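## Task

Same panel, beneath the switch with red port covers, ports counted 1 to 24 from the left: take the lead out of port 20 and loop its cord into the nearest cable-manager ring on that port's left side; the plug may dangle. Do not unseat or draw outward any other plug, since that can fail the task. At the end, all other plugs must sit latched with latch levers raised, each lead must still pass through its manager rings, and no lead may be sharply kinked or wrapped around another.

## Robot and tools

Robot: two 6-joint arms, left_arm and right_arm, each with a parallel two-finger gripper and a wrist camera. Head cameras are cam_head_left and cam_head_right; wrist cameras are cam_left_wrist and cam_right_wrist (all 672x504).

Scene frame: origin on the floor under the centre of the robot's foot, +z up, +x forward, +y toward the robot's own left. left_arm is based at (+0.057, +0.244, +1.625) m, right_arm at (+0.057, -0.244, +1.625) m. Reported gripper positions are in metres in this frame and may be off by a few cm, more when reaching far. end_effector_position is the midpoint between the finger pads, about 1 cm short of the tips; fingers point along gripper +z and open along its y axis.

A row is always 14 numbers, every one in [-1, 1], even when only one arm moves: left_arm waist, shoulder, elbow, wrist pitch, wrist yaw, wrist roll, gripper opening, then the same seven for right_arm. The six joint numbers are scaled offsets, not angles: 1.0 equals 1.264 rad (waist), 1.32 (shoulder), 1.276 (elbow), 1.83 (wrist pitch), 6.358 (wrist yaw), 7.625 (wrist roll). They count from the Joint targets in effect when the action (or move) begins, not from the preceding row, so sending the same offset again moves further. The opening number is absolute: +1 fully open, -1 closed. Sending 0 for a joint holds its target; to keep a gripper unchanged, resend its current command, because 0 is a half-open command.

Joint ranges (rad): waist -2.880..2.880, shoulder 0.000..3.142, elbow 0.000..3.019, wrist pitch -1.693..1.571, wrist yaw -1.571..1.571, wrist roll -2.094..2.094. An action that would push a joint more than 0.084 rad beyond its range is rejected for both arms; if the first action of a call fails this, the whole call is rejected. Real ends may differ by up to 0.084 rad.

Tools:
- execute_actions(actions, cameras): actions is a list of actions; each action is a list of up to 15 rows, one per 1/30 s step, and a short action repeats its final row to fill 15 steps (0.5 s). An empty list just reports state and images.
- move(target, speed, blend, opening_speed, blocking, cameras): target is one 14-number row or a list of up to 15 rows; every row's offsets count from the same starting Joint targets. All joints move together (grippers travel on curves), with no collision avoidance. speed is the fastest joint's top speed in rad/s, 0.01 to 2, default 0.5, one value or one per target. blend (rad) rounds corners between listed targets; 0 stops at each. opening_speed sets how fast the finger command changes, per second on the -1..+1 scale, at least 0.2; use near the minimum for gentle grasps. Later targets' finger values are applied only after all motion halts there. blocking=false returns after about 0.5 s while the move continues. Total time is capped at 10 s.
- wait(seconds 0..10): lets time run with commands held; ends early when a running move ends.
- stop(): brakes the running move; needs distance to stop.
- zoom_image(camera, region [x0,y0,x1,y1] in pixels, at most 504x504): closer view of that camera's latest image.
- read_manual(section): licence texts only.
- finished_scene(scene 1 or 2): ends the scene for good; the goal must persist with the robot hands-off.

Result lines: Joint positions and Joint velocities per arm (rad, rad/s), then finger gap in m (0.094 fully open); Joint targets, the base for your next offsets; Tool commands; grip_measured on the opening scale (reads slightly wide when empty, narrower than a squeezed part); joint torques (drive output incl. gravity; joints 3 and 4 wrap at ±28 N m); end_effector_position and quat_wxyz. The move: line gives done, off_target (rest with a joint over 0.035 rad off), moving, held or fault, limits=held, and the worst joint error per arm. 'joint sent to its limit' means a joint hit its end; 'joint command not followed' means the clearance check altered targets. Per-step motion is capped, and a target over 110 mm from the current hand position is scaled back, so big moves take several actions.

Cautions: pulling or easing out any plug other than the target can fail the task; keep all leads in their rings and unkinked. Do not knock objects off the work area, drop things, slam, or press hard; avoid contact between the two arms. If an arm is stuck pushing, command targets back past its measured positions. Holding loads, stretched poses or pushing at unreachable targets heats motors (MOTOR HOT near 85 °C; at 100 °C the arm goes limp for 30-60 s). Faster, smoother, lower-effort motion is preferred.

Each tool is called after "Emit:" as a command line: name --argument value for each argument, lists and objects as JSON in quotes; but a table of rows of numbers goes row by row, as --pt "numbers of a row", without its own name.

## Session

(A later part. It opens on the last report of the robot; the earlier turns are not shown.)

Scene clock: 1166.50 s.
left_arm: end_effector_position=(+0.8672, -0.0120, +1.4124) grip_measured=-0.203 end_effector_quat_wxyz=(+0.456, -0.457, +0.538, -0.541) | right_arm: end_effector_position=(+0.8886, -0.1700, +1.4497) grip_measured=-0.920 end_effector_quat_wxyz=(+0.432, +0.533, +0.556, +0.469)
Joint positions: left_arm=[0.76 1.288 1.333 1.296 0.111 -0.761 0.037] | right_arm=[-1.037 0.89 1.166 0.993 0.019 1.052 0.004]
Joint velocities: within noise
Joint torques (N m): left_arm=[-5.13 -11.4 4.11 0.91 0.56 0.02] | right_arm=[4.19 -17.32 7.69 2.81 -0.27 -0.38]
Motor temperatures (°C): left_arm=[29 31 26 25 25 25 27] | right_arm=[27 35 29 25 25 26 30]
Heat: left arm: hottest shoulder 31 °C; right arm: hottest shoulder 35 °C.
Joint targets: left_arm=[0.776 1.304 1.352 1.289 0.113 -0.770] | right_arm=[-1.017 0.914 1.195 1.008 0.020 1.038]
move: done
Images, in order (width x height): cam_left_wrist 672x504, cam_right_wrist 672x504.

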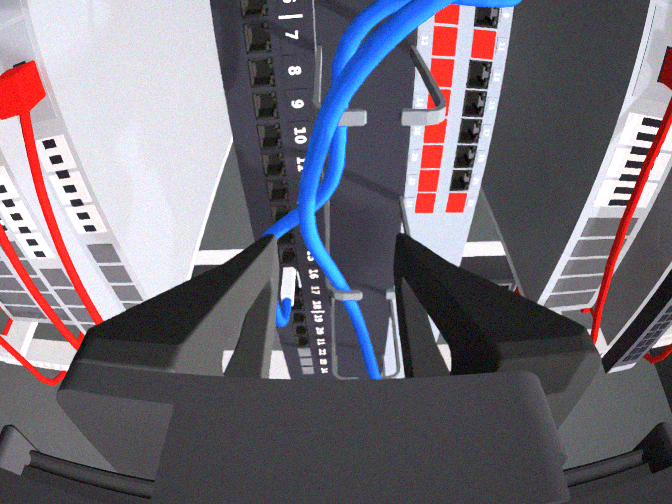

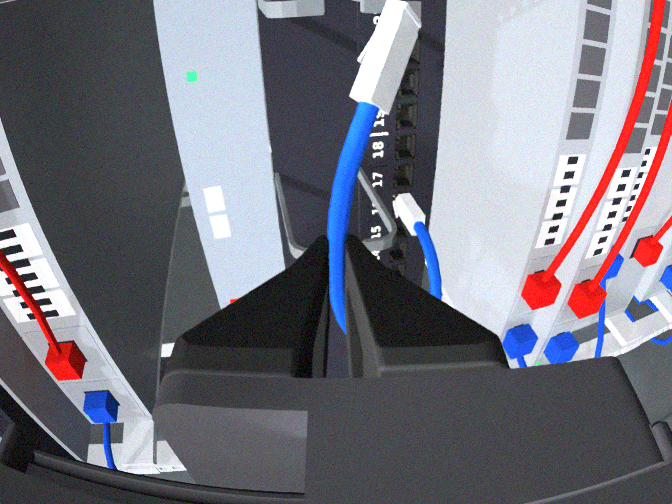

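Emit:
move --pt "0.004 0.0106 0.036 -0.0169 0 0 -0.3 0 0 0 0 0 0 -0.94" --pt "0.004 0.0106 0.036 -0.0169 0 0 -0.94 0 0 0 0 0 0 -0.94" --speed 0.1 --opening_speed 0.4 --cameras '["cam_left_wrist", "cam_right_wrist"]'

Emit:
zoom_image --camera "cam_left_wrist" --region '[200, 0, 500, 380]'

Scene clock: 1175.67 s.
left_arm: end_effector_position=(+0.8800, -0.0132, +1.4090) grip_measured=-0.937 end_effector_quat_wxyz=(+0.457, -0.456, +0.539, -0.541) | right_arm: end_effector_position=(+0.8887, -0.1700, +1.4498) grip_measured=-0.920 end_effector_quat_wxyz=(+0.432, +0.533, +0.556, +0.469)
Joint positions: left_arm=[0.764 1.302 1.378 1.265 0.112 -0.762 0.003] | right_arm=[-1.037 0.89 1.167 0.993 0.019 1.052 0.004]
Joint velocities: within noise
Joint torques (N m): left_arm=[-5.54 -11.52 4.44 0.85 0.55 0] | right_arm=[4.07 -17.14 7.66 2.85 -0.27 -0.38]
Motor temperatures (°C): left_arm=[29 31 26 25 25 25 26] | right_arm=[27 35 29 25 25 26 30]
Heat: left arm: hottest shoulder 31 °C; right arm: hottest shoulder 35 °C.
Joint targets: left_arm=[0.780 1.318 1.398 1.258 0.113 -0.770] | right_arm=[-1.017 0.914 1.196 1.008 0.020 1.038]
move: done
Images, in order (width x height): cam_left_wrist 672x504, cam_right_wrist 672x504.

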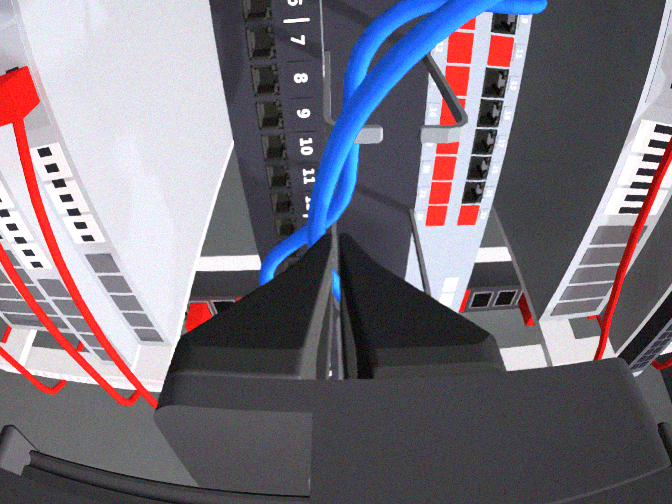

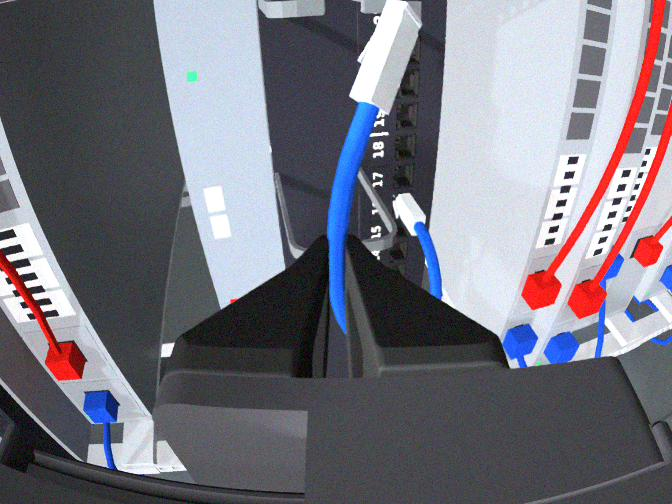

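Scaled by 1.326 from the camera's 672x504 image, which has a finer 960x720 frame.

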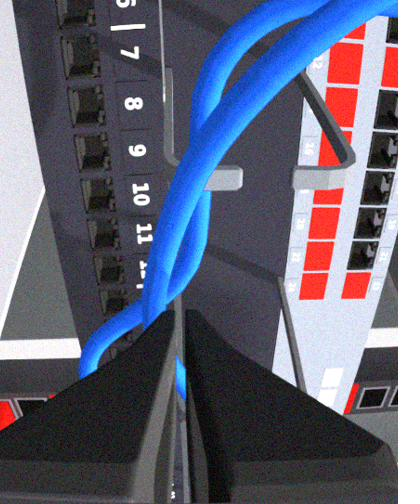

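Emit:
move --pt "0 0 0 0 0 0 -0.35 0 0 0 0 0 0 -0.94" --pt "0.0055 0.0129 0.0423 -0.0202 0 -0.001 -0.35 0 0 0 0 0 0 -0.94" --speed 0.1 --opening_speed 0.4 --cameras '["cam_left_wrist", "cam_right_wrist"]'

Emit:
zoom_image --camera "cam_left_wrist" --region '[200, 0, 500, 380]'

Scene clock: 1184.17 s.
left_arm: end_effector_position=(+0.8948, -0.0137, +1.4045) grip_measured=-0.353 end_effector_quat_wxyz=(+0.456, -0.457, +0.540, -0.540) | right_arm: end_effector_position=(+0.8887, -0.1700, +1.4498) grip_measured=-0.920 end_effector_quat_wxyz=(+0.432, +0.533, +0.556, +0.468)
Joint positions: left_arm=[0.771 1.318 1.43 1.229 0.112 -0.768 0.03] | right_arm=[-1.037 0.89 1.167 0.993 0.019 1.052 0.004]
Joint velocities: within noise
Joint torques (N m): left_arm=[-5.6 -11.75 4.82 0.87 0.54 -0.05] | right_arm=[4.13 -17.38 7.66 2.84 -0.27 -0.38]
Motor temperatures (°C): left_arm=[29 31 26 25 25 25 26] | right_arm=[27 35 29 25 25 26 30]
Heat: left arm: hottest shoulder 31 °C; right arm: hottest shoulder 35 °C.
Joint targets: left_arm=[0.787 1.335 1.452 1.221 0.113 -0.777] | right_arm=[-1.017 0.914 1.196 1.008 0.020 1.037]
move: done
Images, in order (width x height): cam_left_wrist 672x504, cam_right_wrist 672x504.

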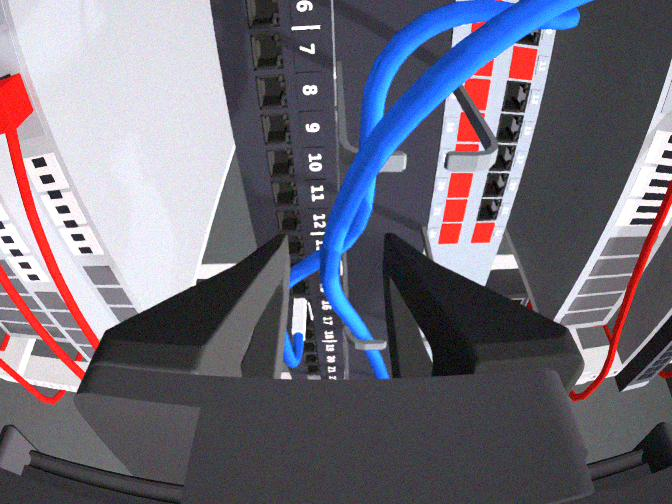

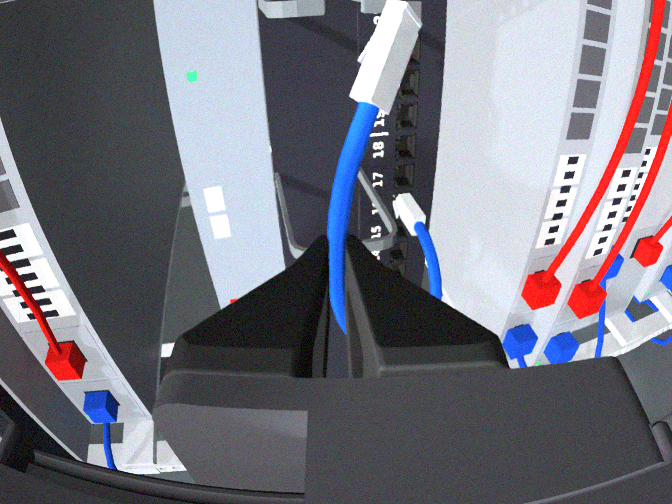

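Scaled by 1.326 from the camera's 672x504 image, which has a finer 960x720 frame.

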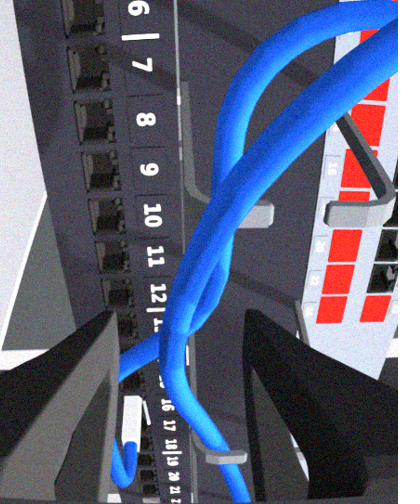

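Emit:
move --target '[0, 0, 0, 0, 0, 0, -0.94, 0, 0, 0, 0, 0, 0, -0.94]' --opening_speed 0.3 --cameras '["cam_left_wrist", "cam_right_wrist"]'

Emit:
zoom_image --camera "cam_left_wrist" --region '[200, 0, 500, 380]'

Scene clock: 1190.63 s.
left_arm: end_effector_position=(+0.8947, -0.0140, +1.4038) grip_measured=-0.907 end_effector_quat_wxyz=(+0.456, -0.457, +0.540, -0.540) | right_arm: end_effector_position=(+0.8887, -0.1700, +1.4498) grip_measured=-0.920 end_effector_quat_wxyz=(+0.432, +0.533, +0.556, +0.468)
Joint positions: left_arm=[0.772 1.319 1.431 1.228 0.112 -0.77 0.004] | right_arm=[-1.037 0.89 1.167 0.993 0.019 1.052 0.004]
Joint velocities: within noise
Joint torques (N m): left_arm=[-5.83 -11.99 4.67 0.91 0.57 0.01] | right_arm=[4.01 -17.49 7.64 2.88 -0.26 -0.37]
Motor temperatures (°C): left_arm=[29 31 26 25 25 25 26] | right_arm=[27 35 29 25 25 26 30]
Heat: left arm: hottest shoulder 31 °C; right arm: hottest shoulder 35 °C.
Joint targets: left_arm=[0.788 1.335 1.452 1.221 0.113 -0.777] | right_arm=[-1.017 0.914 1.196 1.008 0.020 1.037]
move: done
Images, in order (width x height): cam_left_wrist 672x504, cam_right_wrist 672x504.

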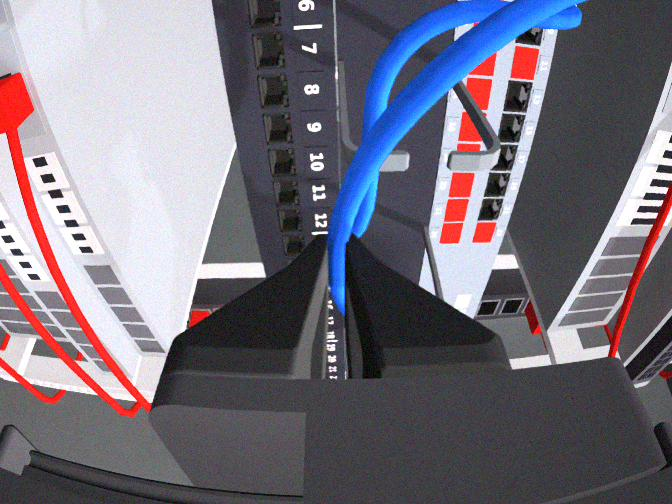

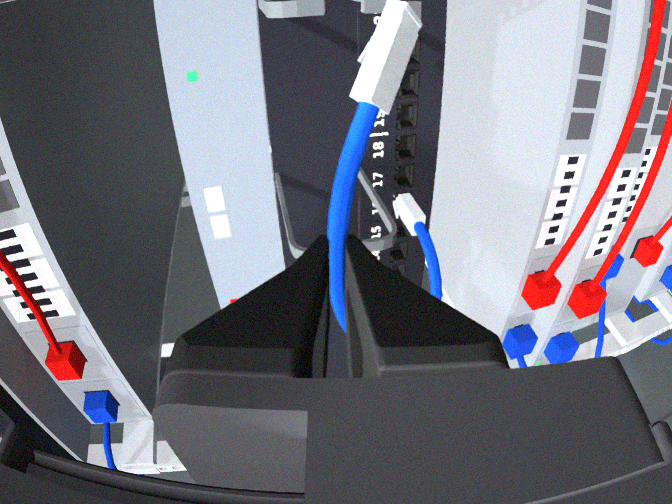

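Scaled by 1.326 from the camera's 672x504 image, which has a finer 960x720 frame.

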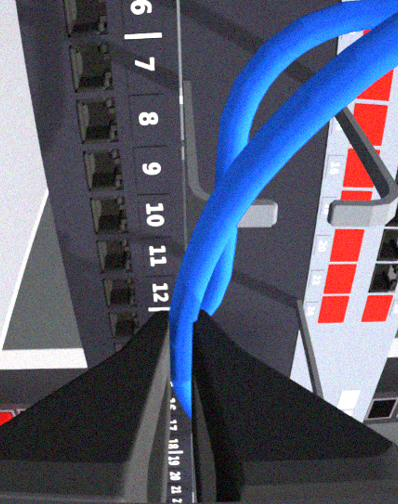

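Emit:
move --target '[-0.0617, -0.0356, -0.036, -0.006, -0.001, 0.0058, -0.94, 0, 0, 0, 0, 0, 0, -0.94]' --speed 0.1 --cameras '["cam_left_wrist", "cam_right_wrist"]'

Emit:
zoom_image --camera "cam_left_wrist" --region '[200, 0, 500, 380]'

Scene clock: 1198.37 s.
left_arm: end_effector_position=(+0.8943, -0.0188, +1.4219) grip_measured=-0.909 end_effector_quat_wxyz=(+0.452, -0.460, +0.537, -0.544) | right_arm: end_effector_position=(+0.8889, -0.1712, +1.4503) grip_measured=-0.920 end_effector_quat_wxyz=(+0.434, +0.535, +0.554, +0.467)
Joint positions: left_arm=[0.73 1.296 1.411 1.219 0.104 -0.741 0.004] | right_arm=[-1.037 0.89 1.167 0.998 0.024 1.052 0.004]
Joint velocities: within noise
Joint torques (N m): left_arm=[-8.59 -13.22 2.55 0.77 0.59 0.19] | right_arm=[4.19 -17.55 7.69 2.69 -0.44 -0.38]
Motor temperatures (°C): left_arm=[29 31 26 25 25 25 27] | right_arm=[27 35 29 25 25 26 30]
Heat: left arm: hottest shoulder 31 °C; right arm: hottest shoulder 35 °C.
Joint targets: left_arm=[0.710 1.288 1.406 1.210 0.107 -0.733] | right_arm=[-1.017 0.914 1.196 1.008 0.020 1.038]
move: done
Images, in order (width x height): cam_left_wrist 672x504, cam_right_wrist 672x504.

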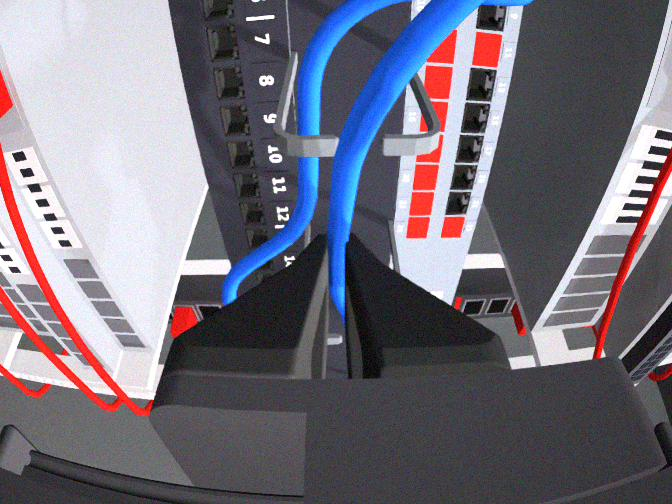

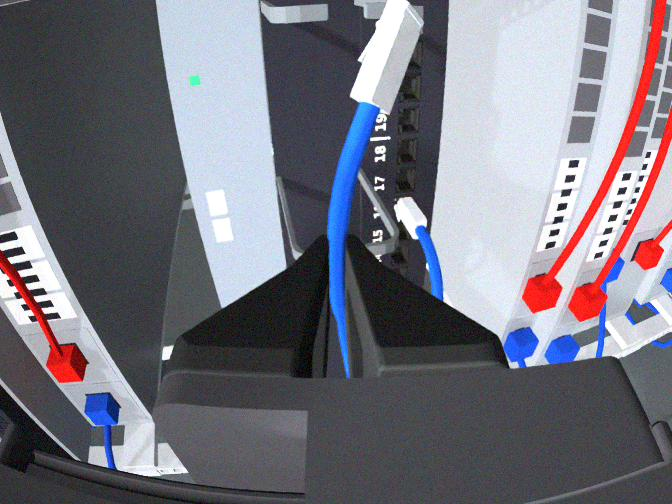

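Scaled by 1.326 from the camera's 672x504 image, which has a finer 960x720 frame.

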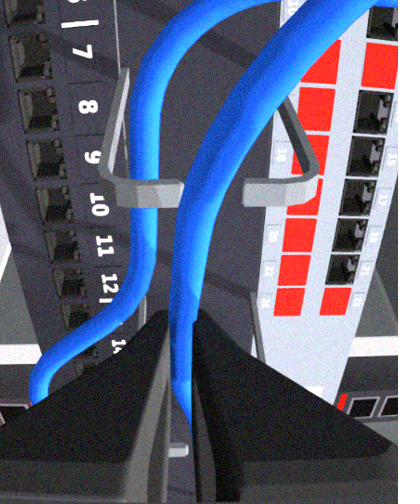

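Emit:
move --target '[-0.0063, 0.0409, 0.1246, -0.053, 0, 0, -0.94, 0, 0, 0, 0, 0, 0, -0.94]' --speed 0.1 --cameras '["cam_left_wrist", "cam_right_wrist"]'

Emit:
zoom_image --camera "cam_left_wrist" --region '[200, 0, 500, 380]'

Scene clock: 1207.33 s.
left_arm: end_effector_position=(+0.9309, -0.0242, +1.4230) grip_measured=-0.909 end_effector_quat_wxyz=(+0.449, -0.461, +0.536, -0.546) | right_arm: end_effector_position=(+0.8889, -0.1714, +1.4504) grip_measured=-0.920 end_effector_quat_wxyz=(+0.435, +0.535, +0.554, +0.467)
Joint positions: left_arm=[0.72 1.327 1.537 1.12 0.104 -0.74 0.004] | right_arm=[-1.037 0.89 1.167 0.998 0.024 1.052 0.004]
Joint velocities: within noise
Joint torques (N m): left_arm=[-8.64 -11.99 5.76 0.95 0.63 0.18] | right_arm=[4.07 -17.32 7.64 2.63 -0.46 -0.37]
Motor temperatures (°C): left_arm=[29 31 26 25 26 25 27] | right_arm=[27 35 29 25 25 26 31]
Heat: left arm: hottest shoulder 31 °C; right arm: hottest shoulder 35 °C.
Joint targets: left_arm=[0.702 1.342 1.565 1.113 0.107 -0.733] | right_arm=[-1.017 0.914 1.196 1.008 0.020 1.038]
move: done
Images, in order (width x height): cam_left_wrist 672x504, cam_right_wrist 672x504.

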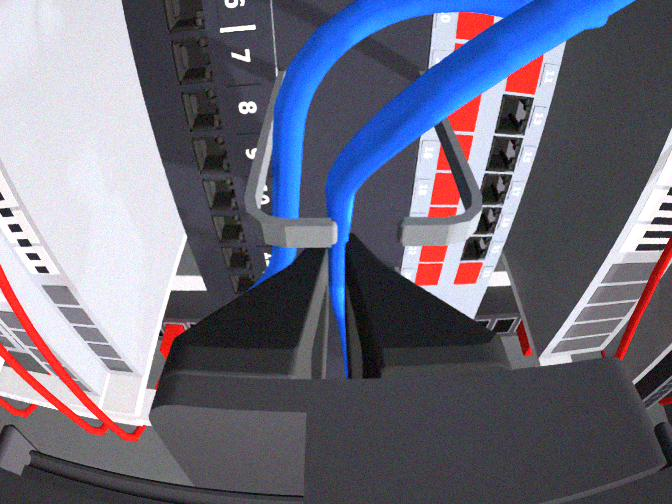

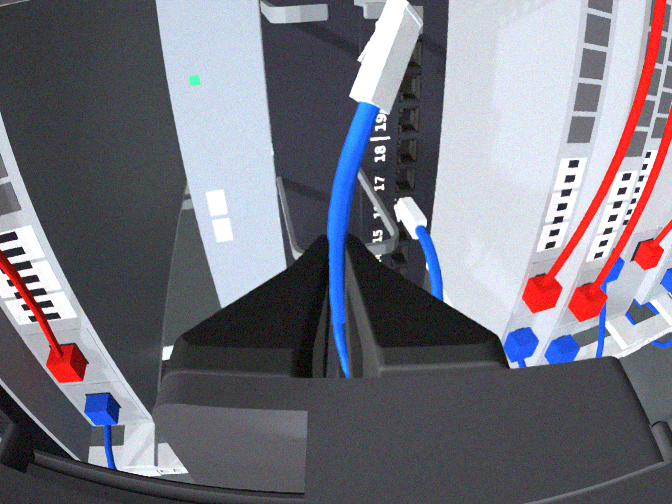

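Scaled by 1.326 from the camera's 672x504 image, which has a finer 960x720 frame.

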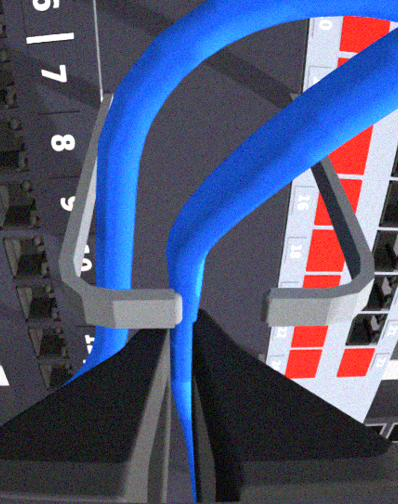

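Emit:
move --target '[0.0435, 0.016, 0.0086, 0.0197, 0, -0.0025, -0.94, 0, 0, 0, 0, 0, 0, -0.94]' --speed 0.06 --cameras '["cam_left_wrist", "cam_right_wrist"]'

Emit:
zoom_image --camera "cam_left_wrist" --region '[200, 0, 500, 380]'

Scene clock: 1213.63 s.
left_arm: end_effector_position=(+0.9303, -0.0252, +1.4157) grip_measured=-0.909 end_effector_quat_wxyz=(+0.455, -0.457, +0.536, -0.544) | right_arm: end_effector_position=(+0.8889, -0.1714, +1.4504) grip_measured=-0.920 end_effector_quat_wxyz=(+0.435, +0.535, +0.554, +0.467)
Joint positions: left_arm=[0.733 1.346 1.55 1.136 0.11 -0.741 0.004] | right_arm=[-1.037 0.89 1.167 0.998 0.024 1.052 0.004]
Joint velocities: within noise
Joint torques (N m): left_arm=[-5.77 -11.99 5.75 1.69 0.42 -0.02] | right_arm=[4.25 -17.26 7.61 2.67 -0.46 -0.38]
Motor temperatures (°C): left_arm=[29 31 26 25 26 25 27] | right_arm=[27 35 29 25 25 26 31]
Heat: left arm: hottest shoulder 31 °C; right arm: hottest shoulder 35 °C.
Joint targets: left_arm=[0.757 1.363 1.576 1.149 0.107 -0.752] | right_arm=[-1.017 0.914 1.196 1.008 0.020 1.038]
move: done
Images, in order (width x height): cam_left_wrist 672x504, cam_right_wrist 672x504.

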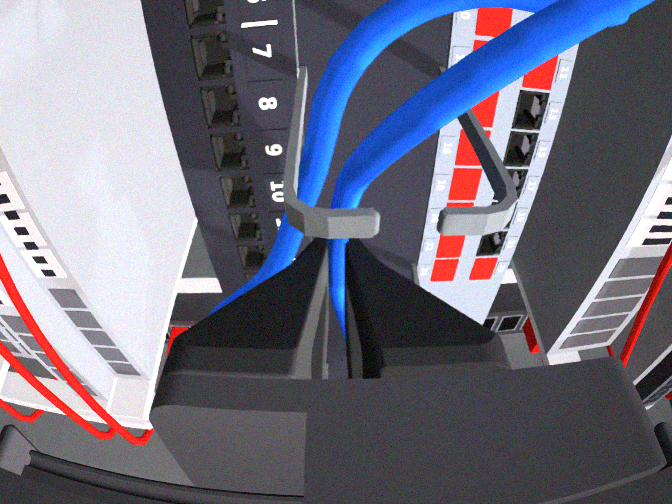

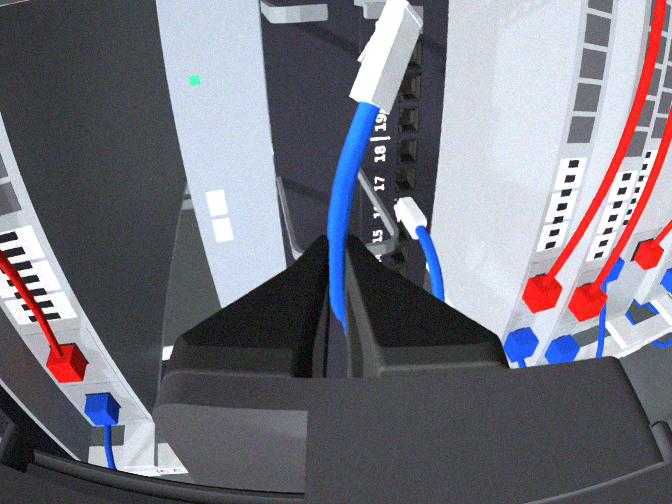

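Scaled by 1.326 from the camera's 672x504 image, which has a finer 960x720 frame.

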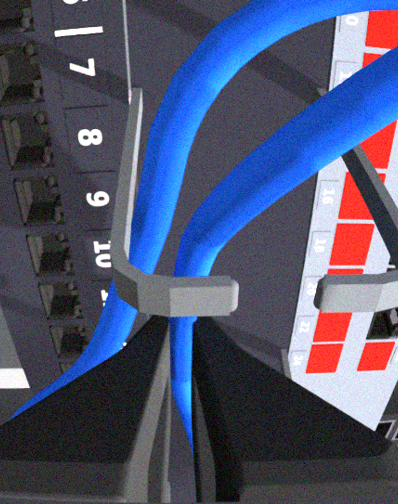

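Emit:
move --target '[0, 0, 0, 0, 0, 0, -0.7, 0, 0, 0, 0, 0, 0, -0.94]' --opening_speed 0.2 --cameras '["cam_left_wrist", "cam_right_wrist"]'

Emit:
zoom_image --camera "cam_left_wrist" --region '[200, 0, 500, 380]'

Scene clock: 1219.30 s.
left_arm: end_effector_position=(+0.9309, -0.0248, +1.4167) grip_measured=-0.704 end_effector_quat_wxyz=(+0.456, -0.457, +0.535, -0.546) | right_arm: end_effector_position=(+0.8889, -0.1714, +1.4504) grip_measured=-0.920 end_effector_quat_wxyz=(+0.435, +0.535, +0.554, +0.467)
Joint positions: left_arm=[0.733 1.346 1.552 1.138 0.113 -0.743 0.014] | right_arm=[-1.037 0.89 1.167 0.998 0.024 1.052 0.004]
Joint velocities: within noise
Joint torques (N m): left_arm=[-5.83 -12.1 5.5 1.62 0.31 0.01] | right_arm=[4.19 -17.55 7.64 2.62 -0.45 -0.38]
Motor temperatures (°C): left_arm=[29 31 26 25 26 25 27] | right_arm=[27 35 29 25 26 26 31]
Heat: left arm: hottest shoulder 31 °C; right arm: hottest shoulder 35 °C.
Joint targets: left_arm=[0.757 1.363 1.575 1.149 0.107 -0.752] | right_arm=[-1.017 0.914 1.196 1.008 0.020 1.038]
move: done
Images, in order (width x height): cam_left_wrist 672x504, cam_right_wrist 672x504.

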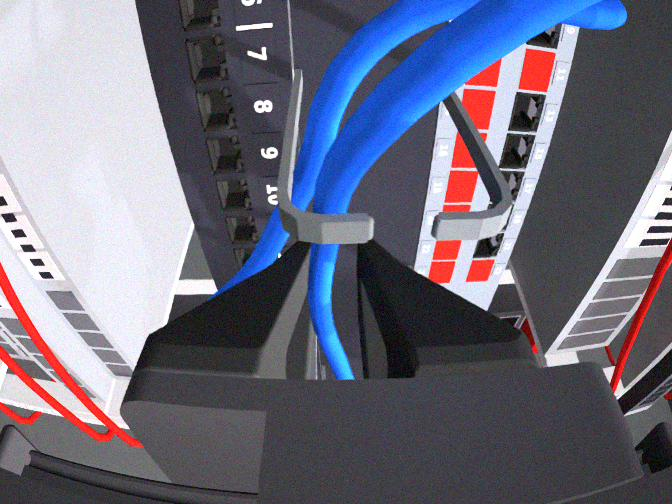

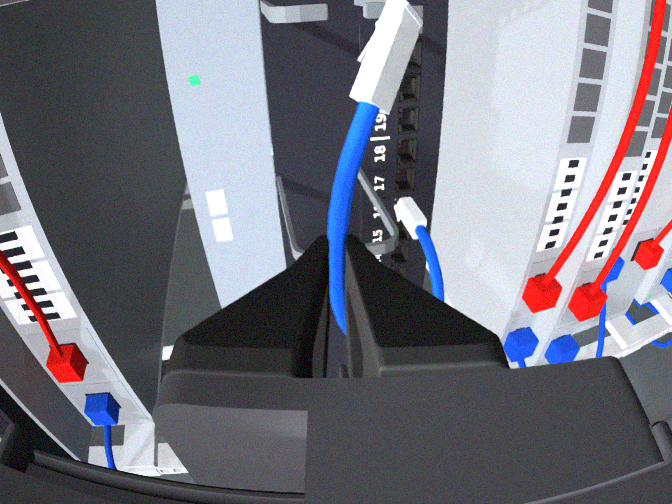

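Scaled by 1.326 from the camera's 672x504 image, which has a finer 960x720 frame.

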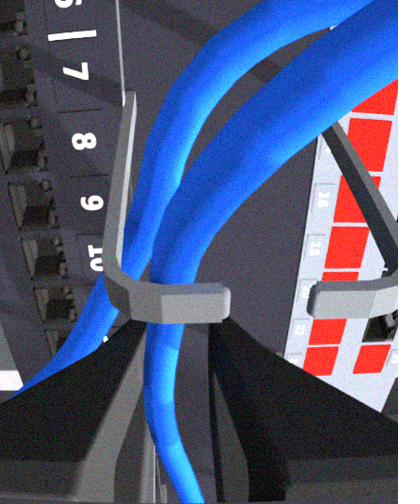

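Emit:
move --pt "0 -0.045 -0.13 0.07 0 0 -0.6 0 0 0 0 0 0 -0.94" --pt "-0.0617 -0.0939 -0.3378 0.1803 -0.0091 0.0094 -0.6 0 0 0 0 0 0 -0.94" --speed '[0.1, 0.2]' --opening_speed 0.2 --cameras '["cam_left_wrist", "cam_right_wrist"]'

Emit:
zoom_image --camera "cam_left_wrist" --region '[220, 0, 470, 380]'

Scene clock: 1229.30 s.
left_arm: end_effector_position=(+0.8098, -0.0112, +1.4351) grip_measured=-0.603 end_effector_quat_wxyz=(+0.469, -0.472, +0.533, -0.523) | right_arm: end_effector_position=(+0.8889, -0.1714, +1.4504) grip_measured=-0.920 end_effector_quat_wxyz=(+0.435, +0.535, +0.554, +0.467)
Joint positions: left_arm=[0.693 1.251 1.15 1.465 0.051 -0.689 0.019] | right_arm=[-1.037 0.89 1.167 0.998 0.024 1.052 0.004]
Joint velocities: within noise
Joint torques (N m): left_arm=[-7.88 -12.04 1.31 1.61 0.45 0.18] | right_arm=[4.01 -17.32 7.65 2.66 -0.45 -0.38]
Motor temperatures (°C): left_arm=[29 31 26 25 25 25 27] | right_arm=[27 35 30 25 26 26 31]
Heat: left arm: hottest shoulder 31 °C; right arm: hottest shoulder 35 °C.
Joint targets: left_arm=[0.679 1.239 1.145 1.479 0.049 -0.680] | right_arm=[-1.017 0.914 1.196 1.008 0.020 1.038]
move: done
Images, in order (width x height): cam_left_wrist 672x504, cam_right_wrist 672x504.

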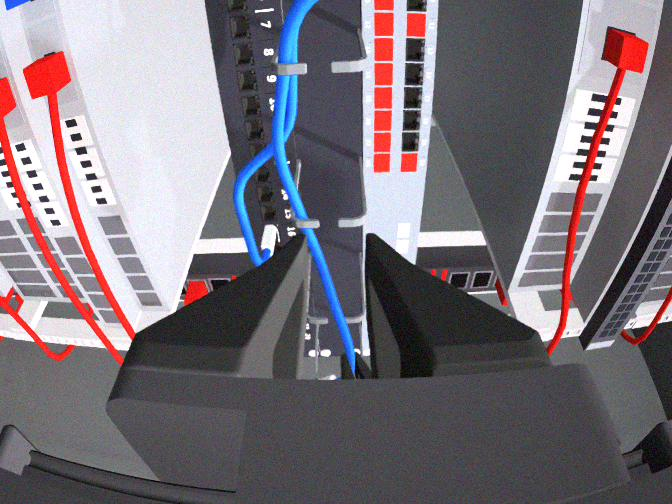

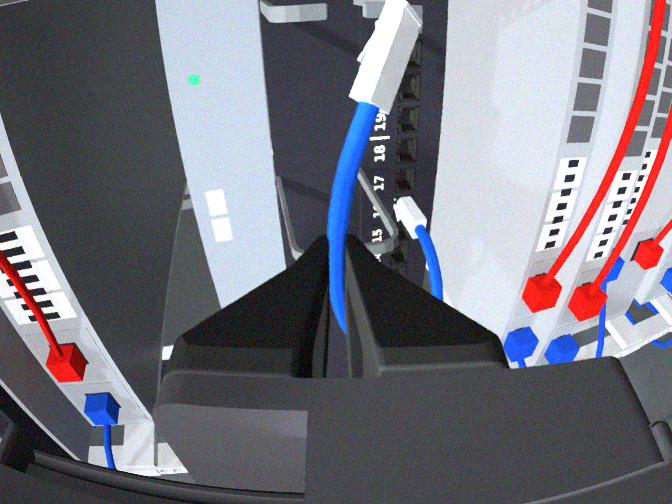

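Scaled by 1.326 from the camera's 672x504 image, which has a finer 960x720 frame.

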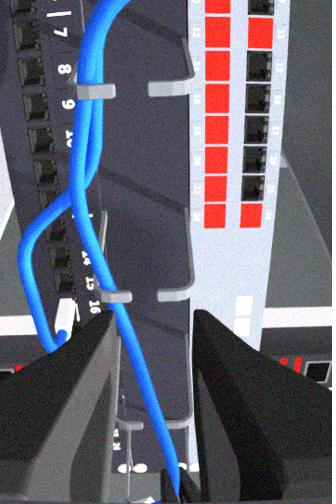

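Emit:
zoom_image --camera "cam_left_wrist" --region '[290, 200, 390, 390]'

Scaled by 2.653 from the camera's 672x504 image, which has a finer 960x720 frame.

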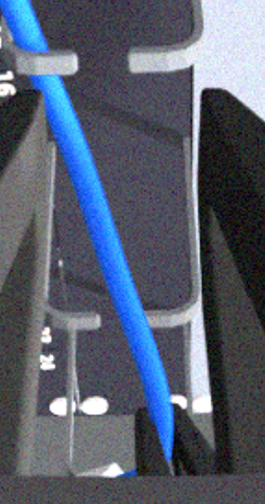

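Emit:
move --target '[0, 0, 0, 0, 0, 0, -0.6, -0.0429, 0.0348, 0.107, -0.0568, -0.004, 0.004, -0.94]' --speed 0.08 --cameras '["cam_left_wrist", "cam_right_wrist"]'

Emit:
zoom_image --camera "cam_left_wrist" --region '[290, 200, 390, 390]'

Emit:
zoom_image --camera "cam_right_wrist" --region '[200, 0, 500, 380]'

Scene clock: 1253.57 s.
left_arm: end_effector_position=(+0.8096, -0.0111, +1.4351) grip_measured=-0.603 end_effector_quat_wxyz=(+0.469, -0.472, +0.533, -0.523) | right_arm: end_effector_position=(+0.9154, -0.1716, +1.4509) grip_measured=-0.920 end_effector_quat_wxyz=(+0.432, +0.525, +0.561, +0.473)
Joint positions: left_arm=[0.693 1.251 1.15 1.465 0.051 -0.688 0.019] | right_arm=[-1.052 0.913 1.252 0.928 -0.003 1.056 0.004]
Joint velocities: within noise
Joint torques (N m): left_arm=[-7.41 -11.52 1.33 1.63 0.46 0.16] | right_arm=[0.67 -16.09 12.97 1.36 -0.37 -0.13]
Motor temperatures (°C): left_arm=[29 31 26 25 25 25 26] | right_arm=[27 35 30 25 26 26 31]
Heat: left arm: hottest shoulder 31 °C; right arm: hottest shoulder 35 °C.
Joint targets: left_arm=[0.679 1.239 1.145 1.479 0.049 -0.680] | right_arm=[-1.071 0.960 1.332 0.904 -0.005 1.068]
move: off_target (right_arm); right_arm: the elbow is farthest, 0.081 rad from its target
Images, in order (width x height): cam_left_wrist 672x504, cam_right_wrist 672x504.

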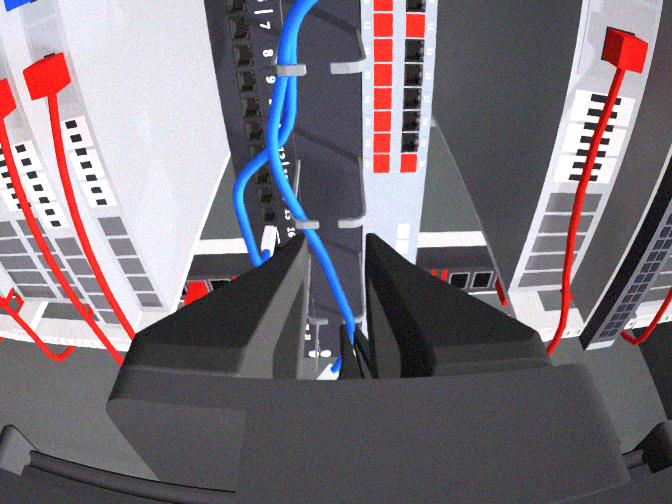

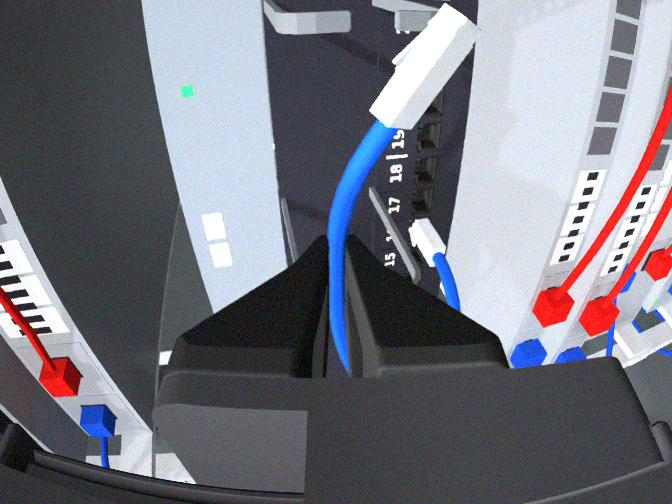

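Scaled by 2.653 from the camera's 672x504 image, which has a finer 960x720 frame.

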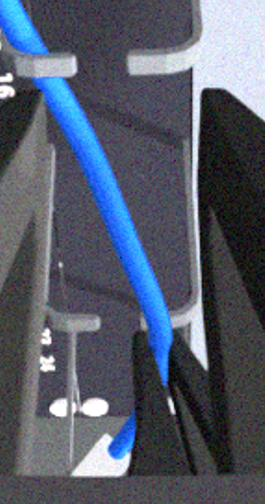

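Scaled by 1.326 from the camera's 672x504 image, which has a finer 960x720 frame.

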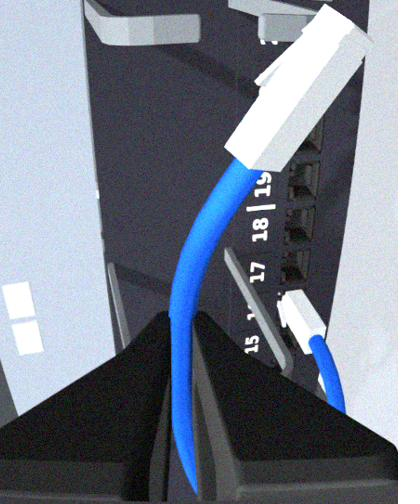

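Emit:
move --target '[0, 0, 0, 0, 0, 0, -0.6, -0.0309, -0.053, -0.1223, 0.0585, 0.002, 0.005, -0.94]' --speed 0.1 --cameras '["cam_left_wrist", "cam_right_wrist"]'

Emit:
zoom_image --camera "cam_left_wrist" --region '[290, 200, 390, 390]'

Scene clock: 1262.40 s.
left_arm: end_effector_position=(+0.8096, -0.0111, +1.4351) grip_measured=-0.603 end_effector_quat_wxyz=(+0.469, -0.472, +0.533, -0.523) | right_arm: end_effector_position=(+0.8922, -0.1777, +1.4374) grip_measured=-0.920 end_effector_quat_wxyz=(+0.435, +0.531, +0.559, +0.465)
Joint positions: left_arm=[0.693 1.251 1.15 1.465 0.051 -0.688 0.019] | right_arm=[-1.091 0.911 1.186 0.994 0.005 1.091 0.004]
Joint velocities: within noise
Joint torques (N m): left_arm=[-7.53 -11.63 1.4 1.51 0.43 0.17] | right_arm=[0.5 -22.18 4.12 2.92 -0.16 -0.11]
Motor temperatures (°C): left_arm=[29 31 26 25 25 25 26] | right_arm=[27 35 31 25 26 26 31]
Heat: left arm: hottest shoulder 31 °C; right arm: hottest shoulder 35 °C.
Joint targets: left_arm=[0.679 1.239 1.145 1.479 0.049 -0.680] | right_arm=[-1.110 0.890 1.176 1.011 0.007 1.106]
move: done
Images, in order (width x height): cam_left_wrist 672x504, cam_right_wrist 672x504.

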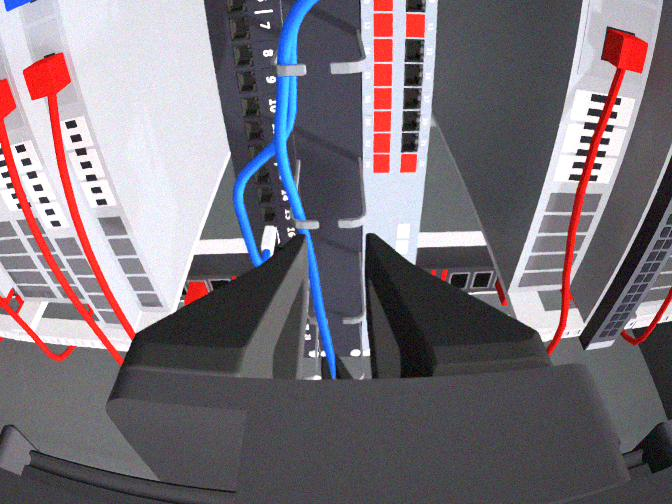

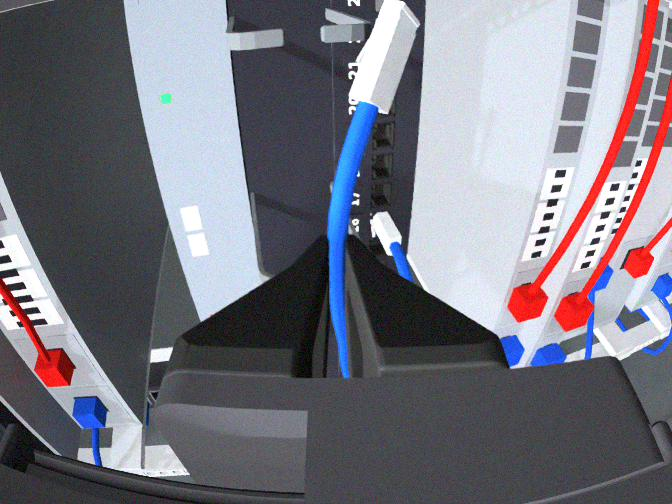

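Scaled by 2.653 from the camera's 672x504 image, which has a finer 960x720 frame.

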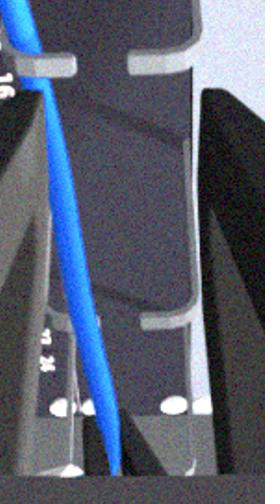

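Emit:
move --target '[0, 0, 0, 0, 0, 0, -0.6, 0, -0.0144, 0, -0.0235, 0, 0, -0.94]' --speed 0.1 --cameras '["cam_left_wrist", "cam_right_wrist"]'

Emit:
zoom_image --camera "cam_left_wrist" --region '[290, 200, 390, 390]'

Scene clock: 1267.17 s.
left_arm: end_effector_position=(+0.8096, -0.0111, +1.4351) grip_measured=-0.603 end_effector_quat_wxyz=(+0.469, -0.472, +0.533, -0.523) | right_arm: end_effector_position=(+0.8944, -0.1817, +1.4448) grip_measured=-0.920 end_effector_quat_wxyz=(+0.435, +0.531, +0.559, +0.465)
Joint positions: left_arm=[0.693 1.251 1.15 1.465 0.051 -0.688 0.019] | right_arm=[-1.091 0.892 1.184 0.976 0.005 1.092 0.004]
Joint velocities: within noise
Joint torques (N m): left_arm=[-7.71 -11.58 1.36 1.68 0.45 0.18] | right_arm=[0.38 -22.01 4.38 2.02 -0.17 -0.12]
Motor temperatures (°C): left_arm=[29 31 25 25 25 25 26] | right_arm=[27 35 31 25 25 26 31]
Heat: left arm: hottest shoulder 31 °C; right arm: hottest shoulder 35 °C.
Joint targets: left_arm=[0.679 1.239 1.145 1.479 0.049 -0.680] | right_arm=[-1.110 0.871 1.176 0.968 0.007 1.106]
move: done
Images, in order (width x height): cam_left_wrist 672x504, cam_right_wrist 672x504.

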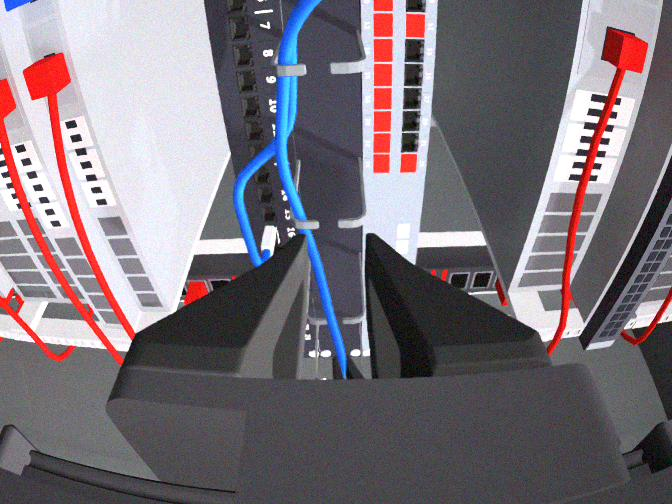

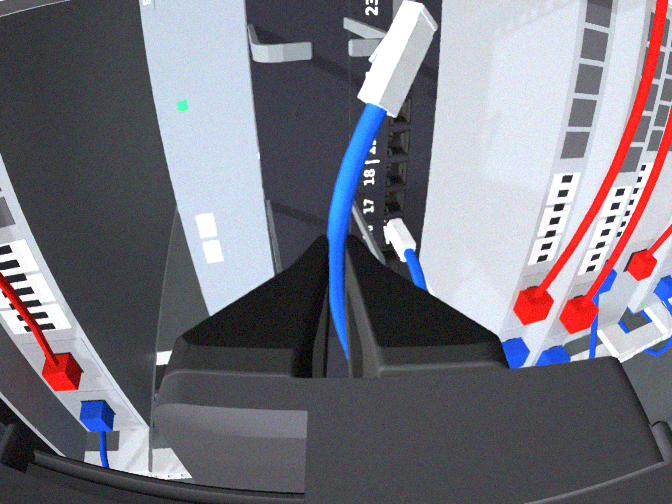

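Scaled by 2.653 from the camera's 672x504 image, which has a finer 960x720 frame.

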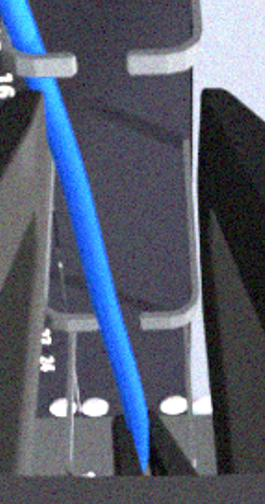

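Emit:
move --target '[0, 0, 0, 0, 0, 0, -0.6, 0, 0.0606, 0.1246, -0.042, 0, 0, -0.94]' --speed 0.08 --cameras '["cam_left_wrist", "cam_right_wrist"]'

Emit:
zoom_image --camera "cam_left_wrist" --region '[290, 200, 390, 390]'

Scene clock: 1273.93 s.
left_arm: end_effector_position=(+0.8096, -0.0111, +1.4351) grip_measured=-0.603 end_effector_quat_wxyz=(+0.469, -0.472, +0.533, -0.523) | right_arm: end_effector_position=(+0.9269, -0.1847, +1.4441) grip_measured=-0.920 end_effector_quat_wxyz=(+0.436, +0.532, +0.560, +0.462)
Joint positions: left_arm=[0.693 1.251 1.15 1.465 0.051 -0.688 0.019] | right_arm=[-1.095 0.926 1.292 0.901 0.01 1.093 0.004]
Joint velocities: within noise
Joint torques (N m): left_arm=[-8.18 -11.16 1.31 1.59 0.43 0.17] | right_arm=[0.79 -19.02 9.87 2.03 -0.37 -0.11]
Motor temperatures (°C): left_arm=[29 31 25 25 25 25 26] | right_arm=[27 36 31 25 25 26 31]
Heat: left arm: hottest shoulder 31 °C; right arm: hottest shoulder 36 °C.
Joint targets: left_arm=[0.679 1.239 1.145 1.479 0.049 -0.680] | right_arm=[-1.111 0.951 1.335 0.891 0.007 1.106]
move: off_target (right_arm); right_arm: the elbow is farthest, 0.043 rad from its target
Images, in order (width x height): cam_left_wrist 672x504, cam_right_wrist 672x504.

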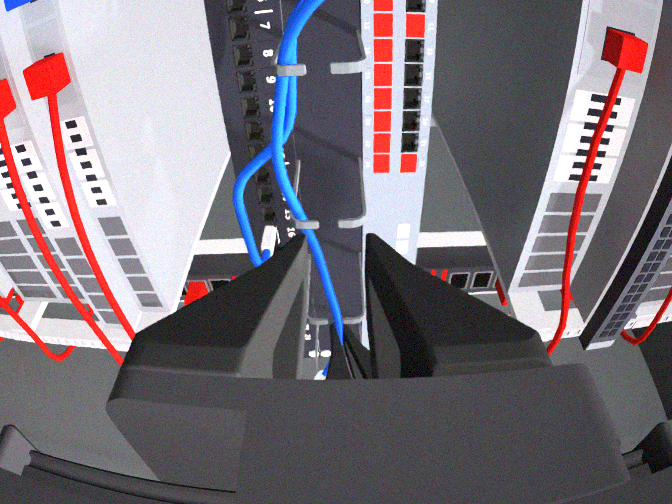

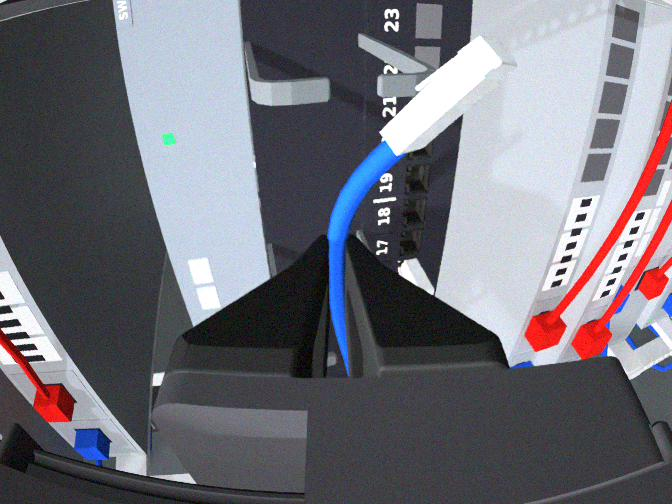

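Scaled by 2.653 from the camera's 672x504 image, which has a finer 960x720 frame.

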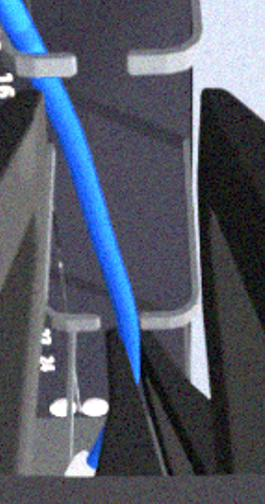

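Emit:
move --target '[0, 0, 0, 0, 0, 0, -0.6, 0.003, 0.0081, 0.0256, -0.012, 0, 0, -0.94]' --speed 0.08 --cameras '["cam_left_wrist", "cam_right_wrist"]'

Emit:
zoom_image --camera "cam_left_wrist" --region '[290, 200, 390, 390]'

Scene clock: 1279.53 s.
left_arm: end_effector_position=(+0.8096, -0.0111, +1.4351) grip_measured=-0.603 end_effector_quat_wxyz=(+0.469, -0.472, +0.533, -0.523) | right_arm: end_effector_position=(+0.9351, -0.1846, +1.4426) grip_measured=-0.920 end_effector_quat_wxyz=(+0.434, +0.533, +0.561, +0.461)
Joint positions: left_arm=[0.693 1.251 1.15 1.465 0.051 -0.688 0.019] | right_arm=[-1.095 0.937 1.321 0.878 0.012 1.094 0.004]
Joint velocities: within noise
Joint torques (N m): left_arm=[-8 -11.58 1.33 1.68 0.46 0.18] | right_arm=[1.2 -19.37 10.4 2.02 -0.45 -0.13]
Motor temperatures (°C): left_arm=[29 31 25 25 25 25 26] | right_arm=[27 35 31 25 25 26 31]
Heat: left arm: hottest shoulder 31 °C; right arm: hottest shoulder 35 °C.
Joint targets: left_arm=[0.679 1.239 1.145 1.479 0.049 -0.680] | right_arm=[-1.107 0.962 1.368 0.869 0.007 1.106]
move: off_target (right_arm); right_arm: the elbow is farthest, 0.047 rad from its target
Images, in order (width x height): cam_left_wrist 672x504, cam_right_wrist 672x504.

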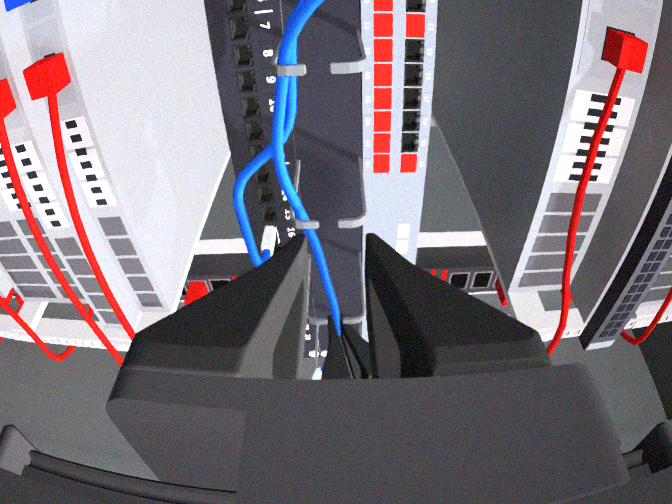

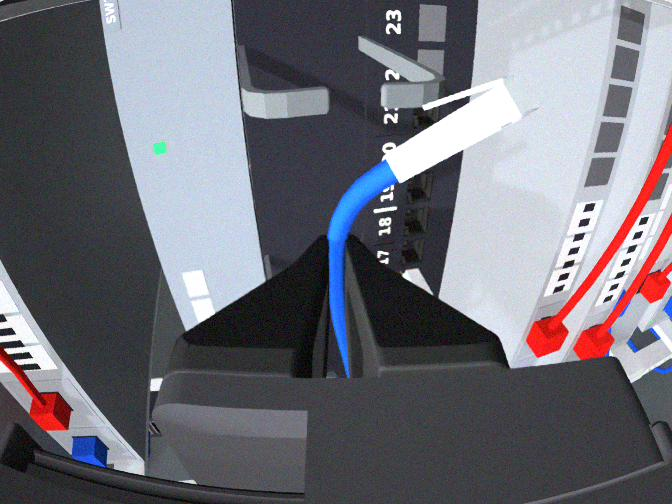

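Scaled by 2.653 from the camera's 672x504 image, which has a finer 960x720 frame.

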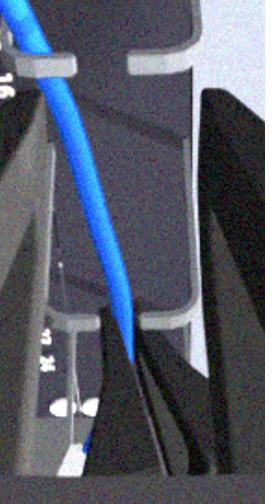

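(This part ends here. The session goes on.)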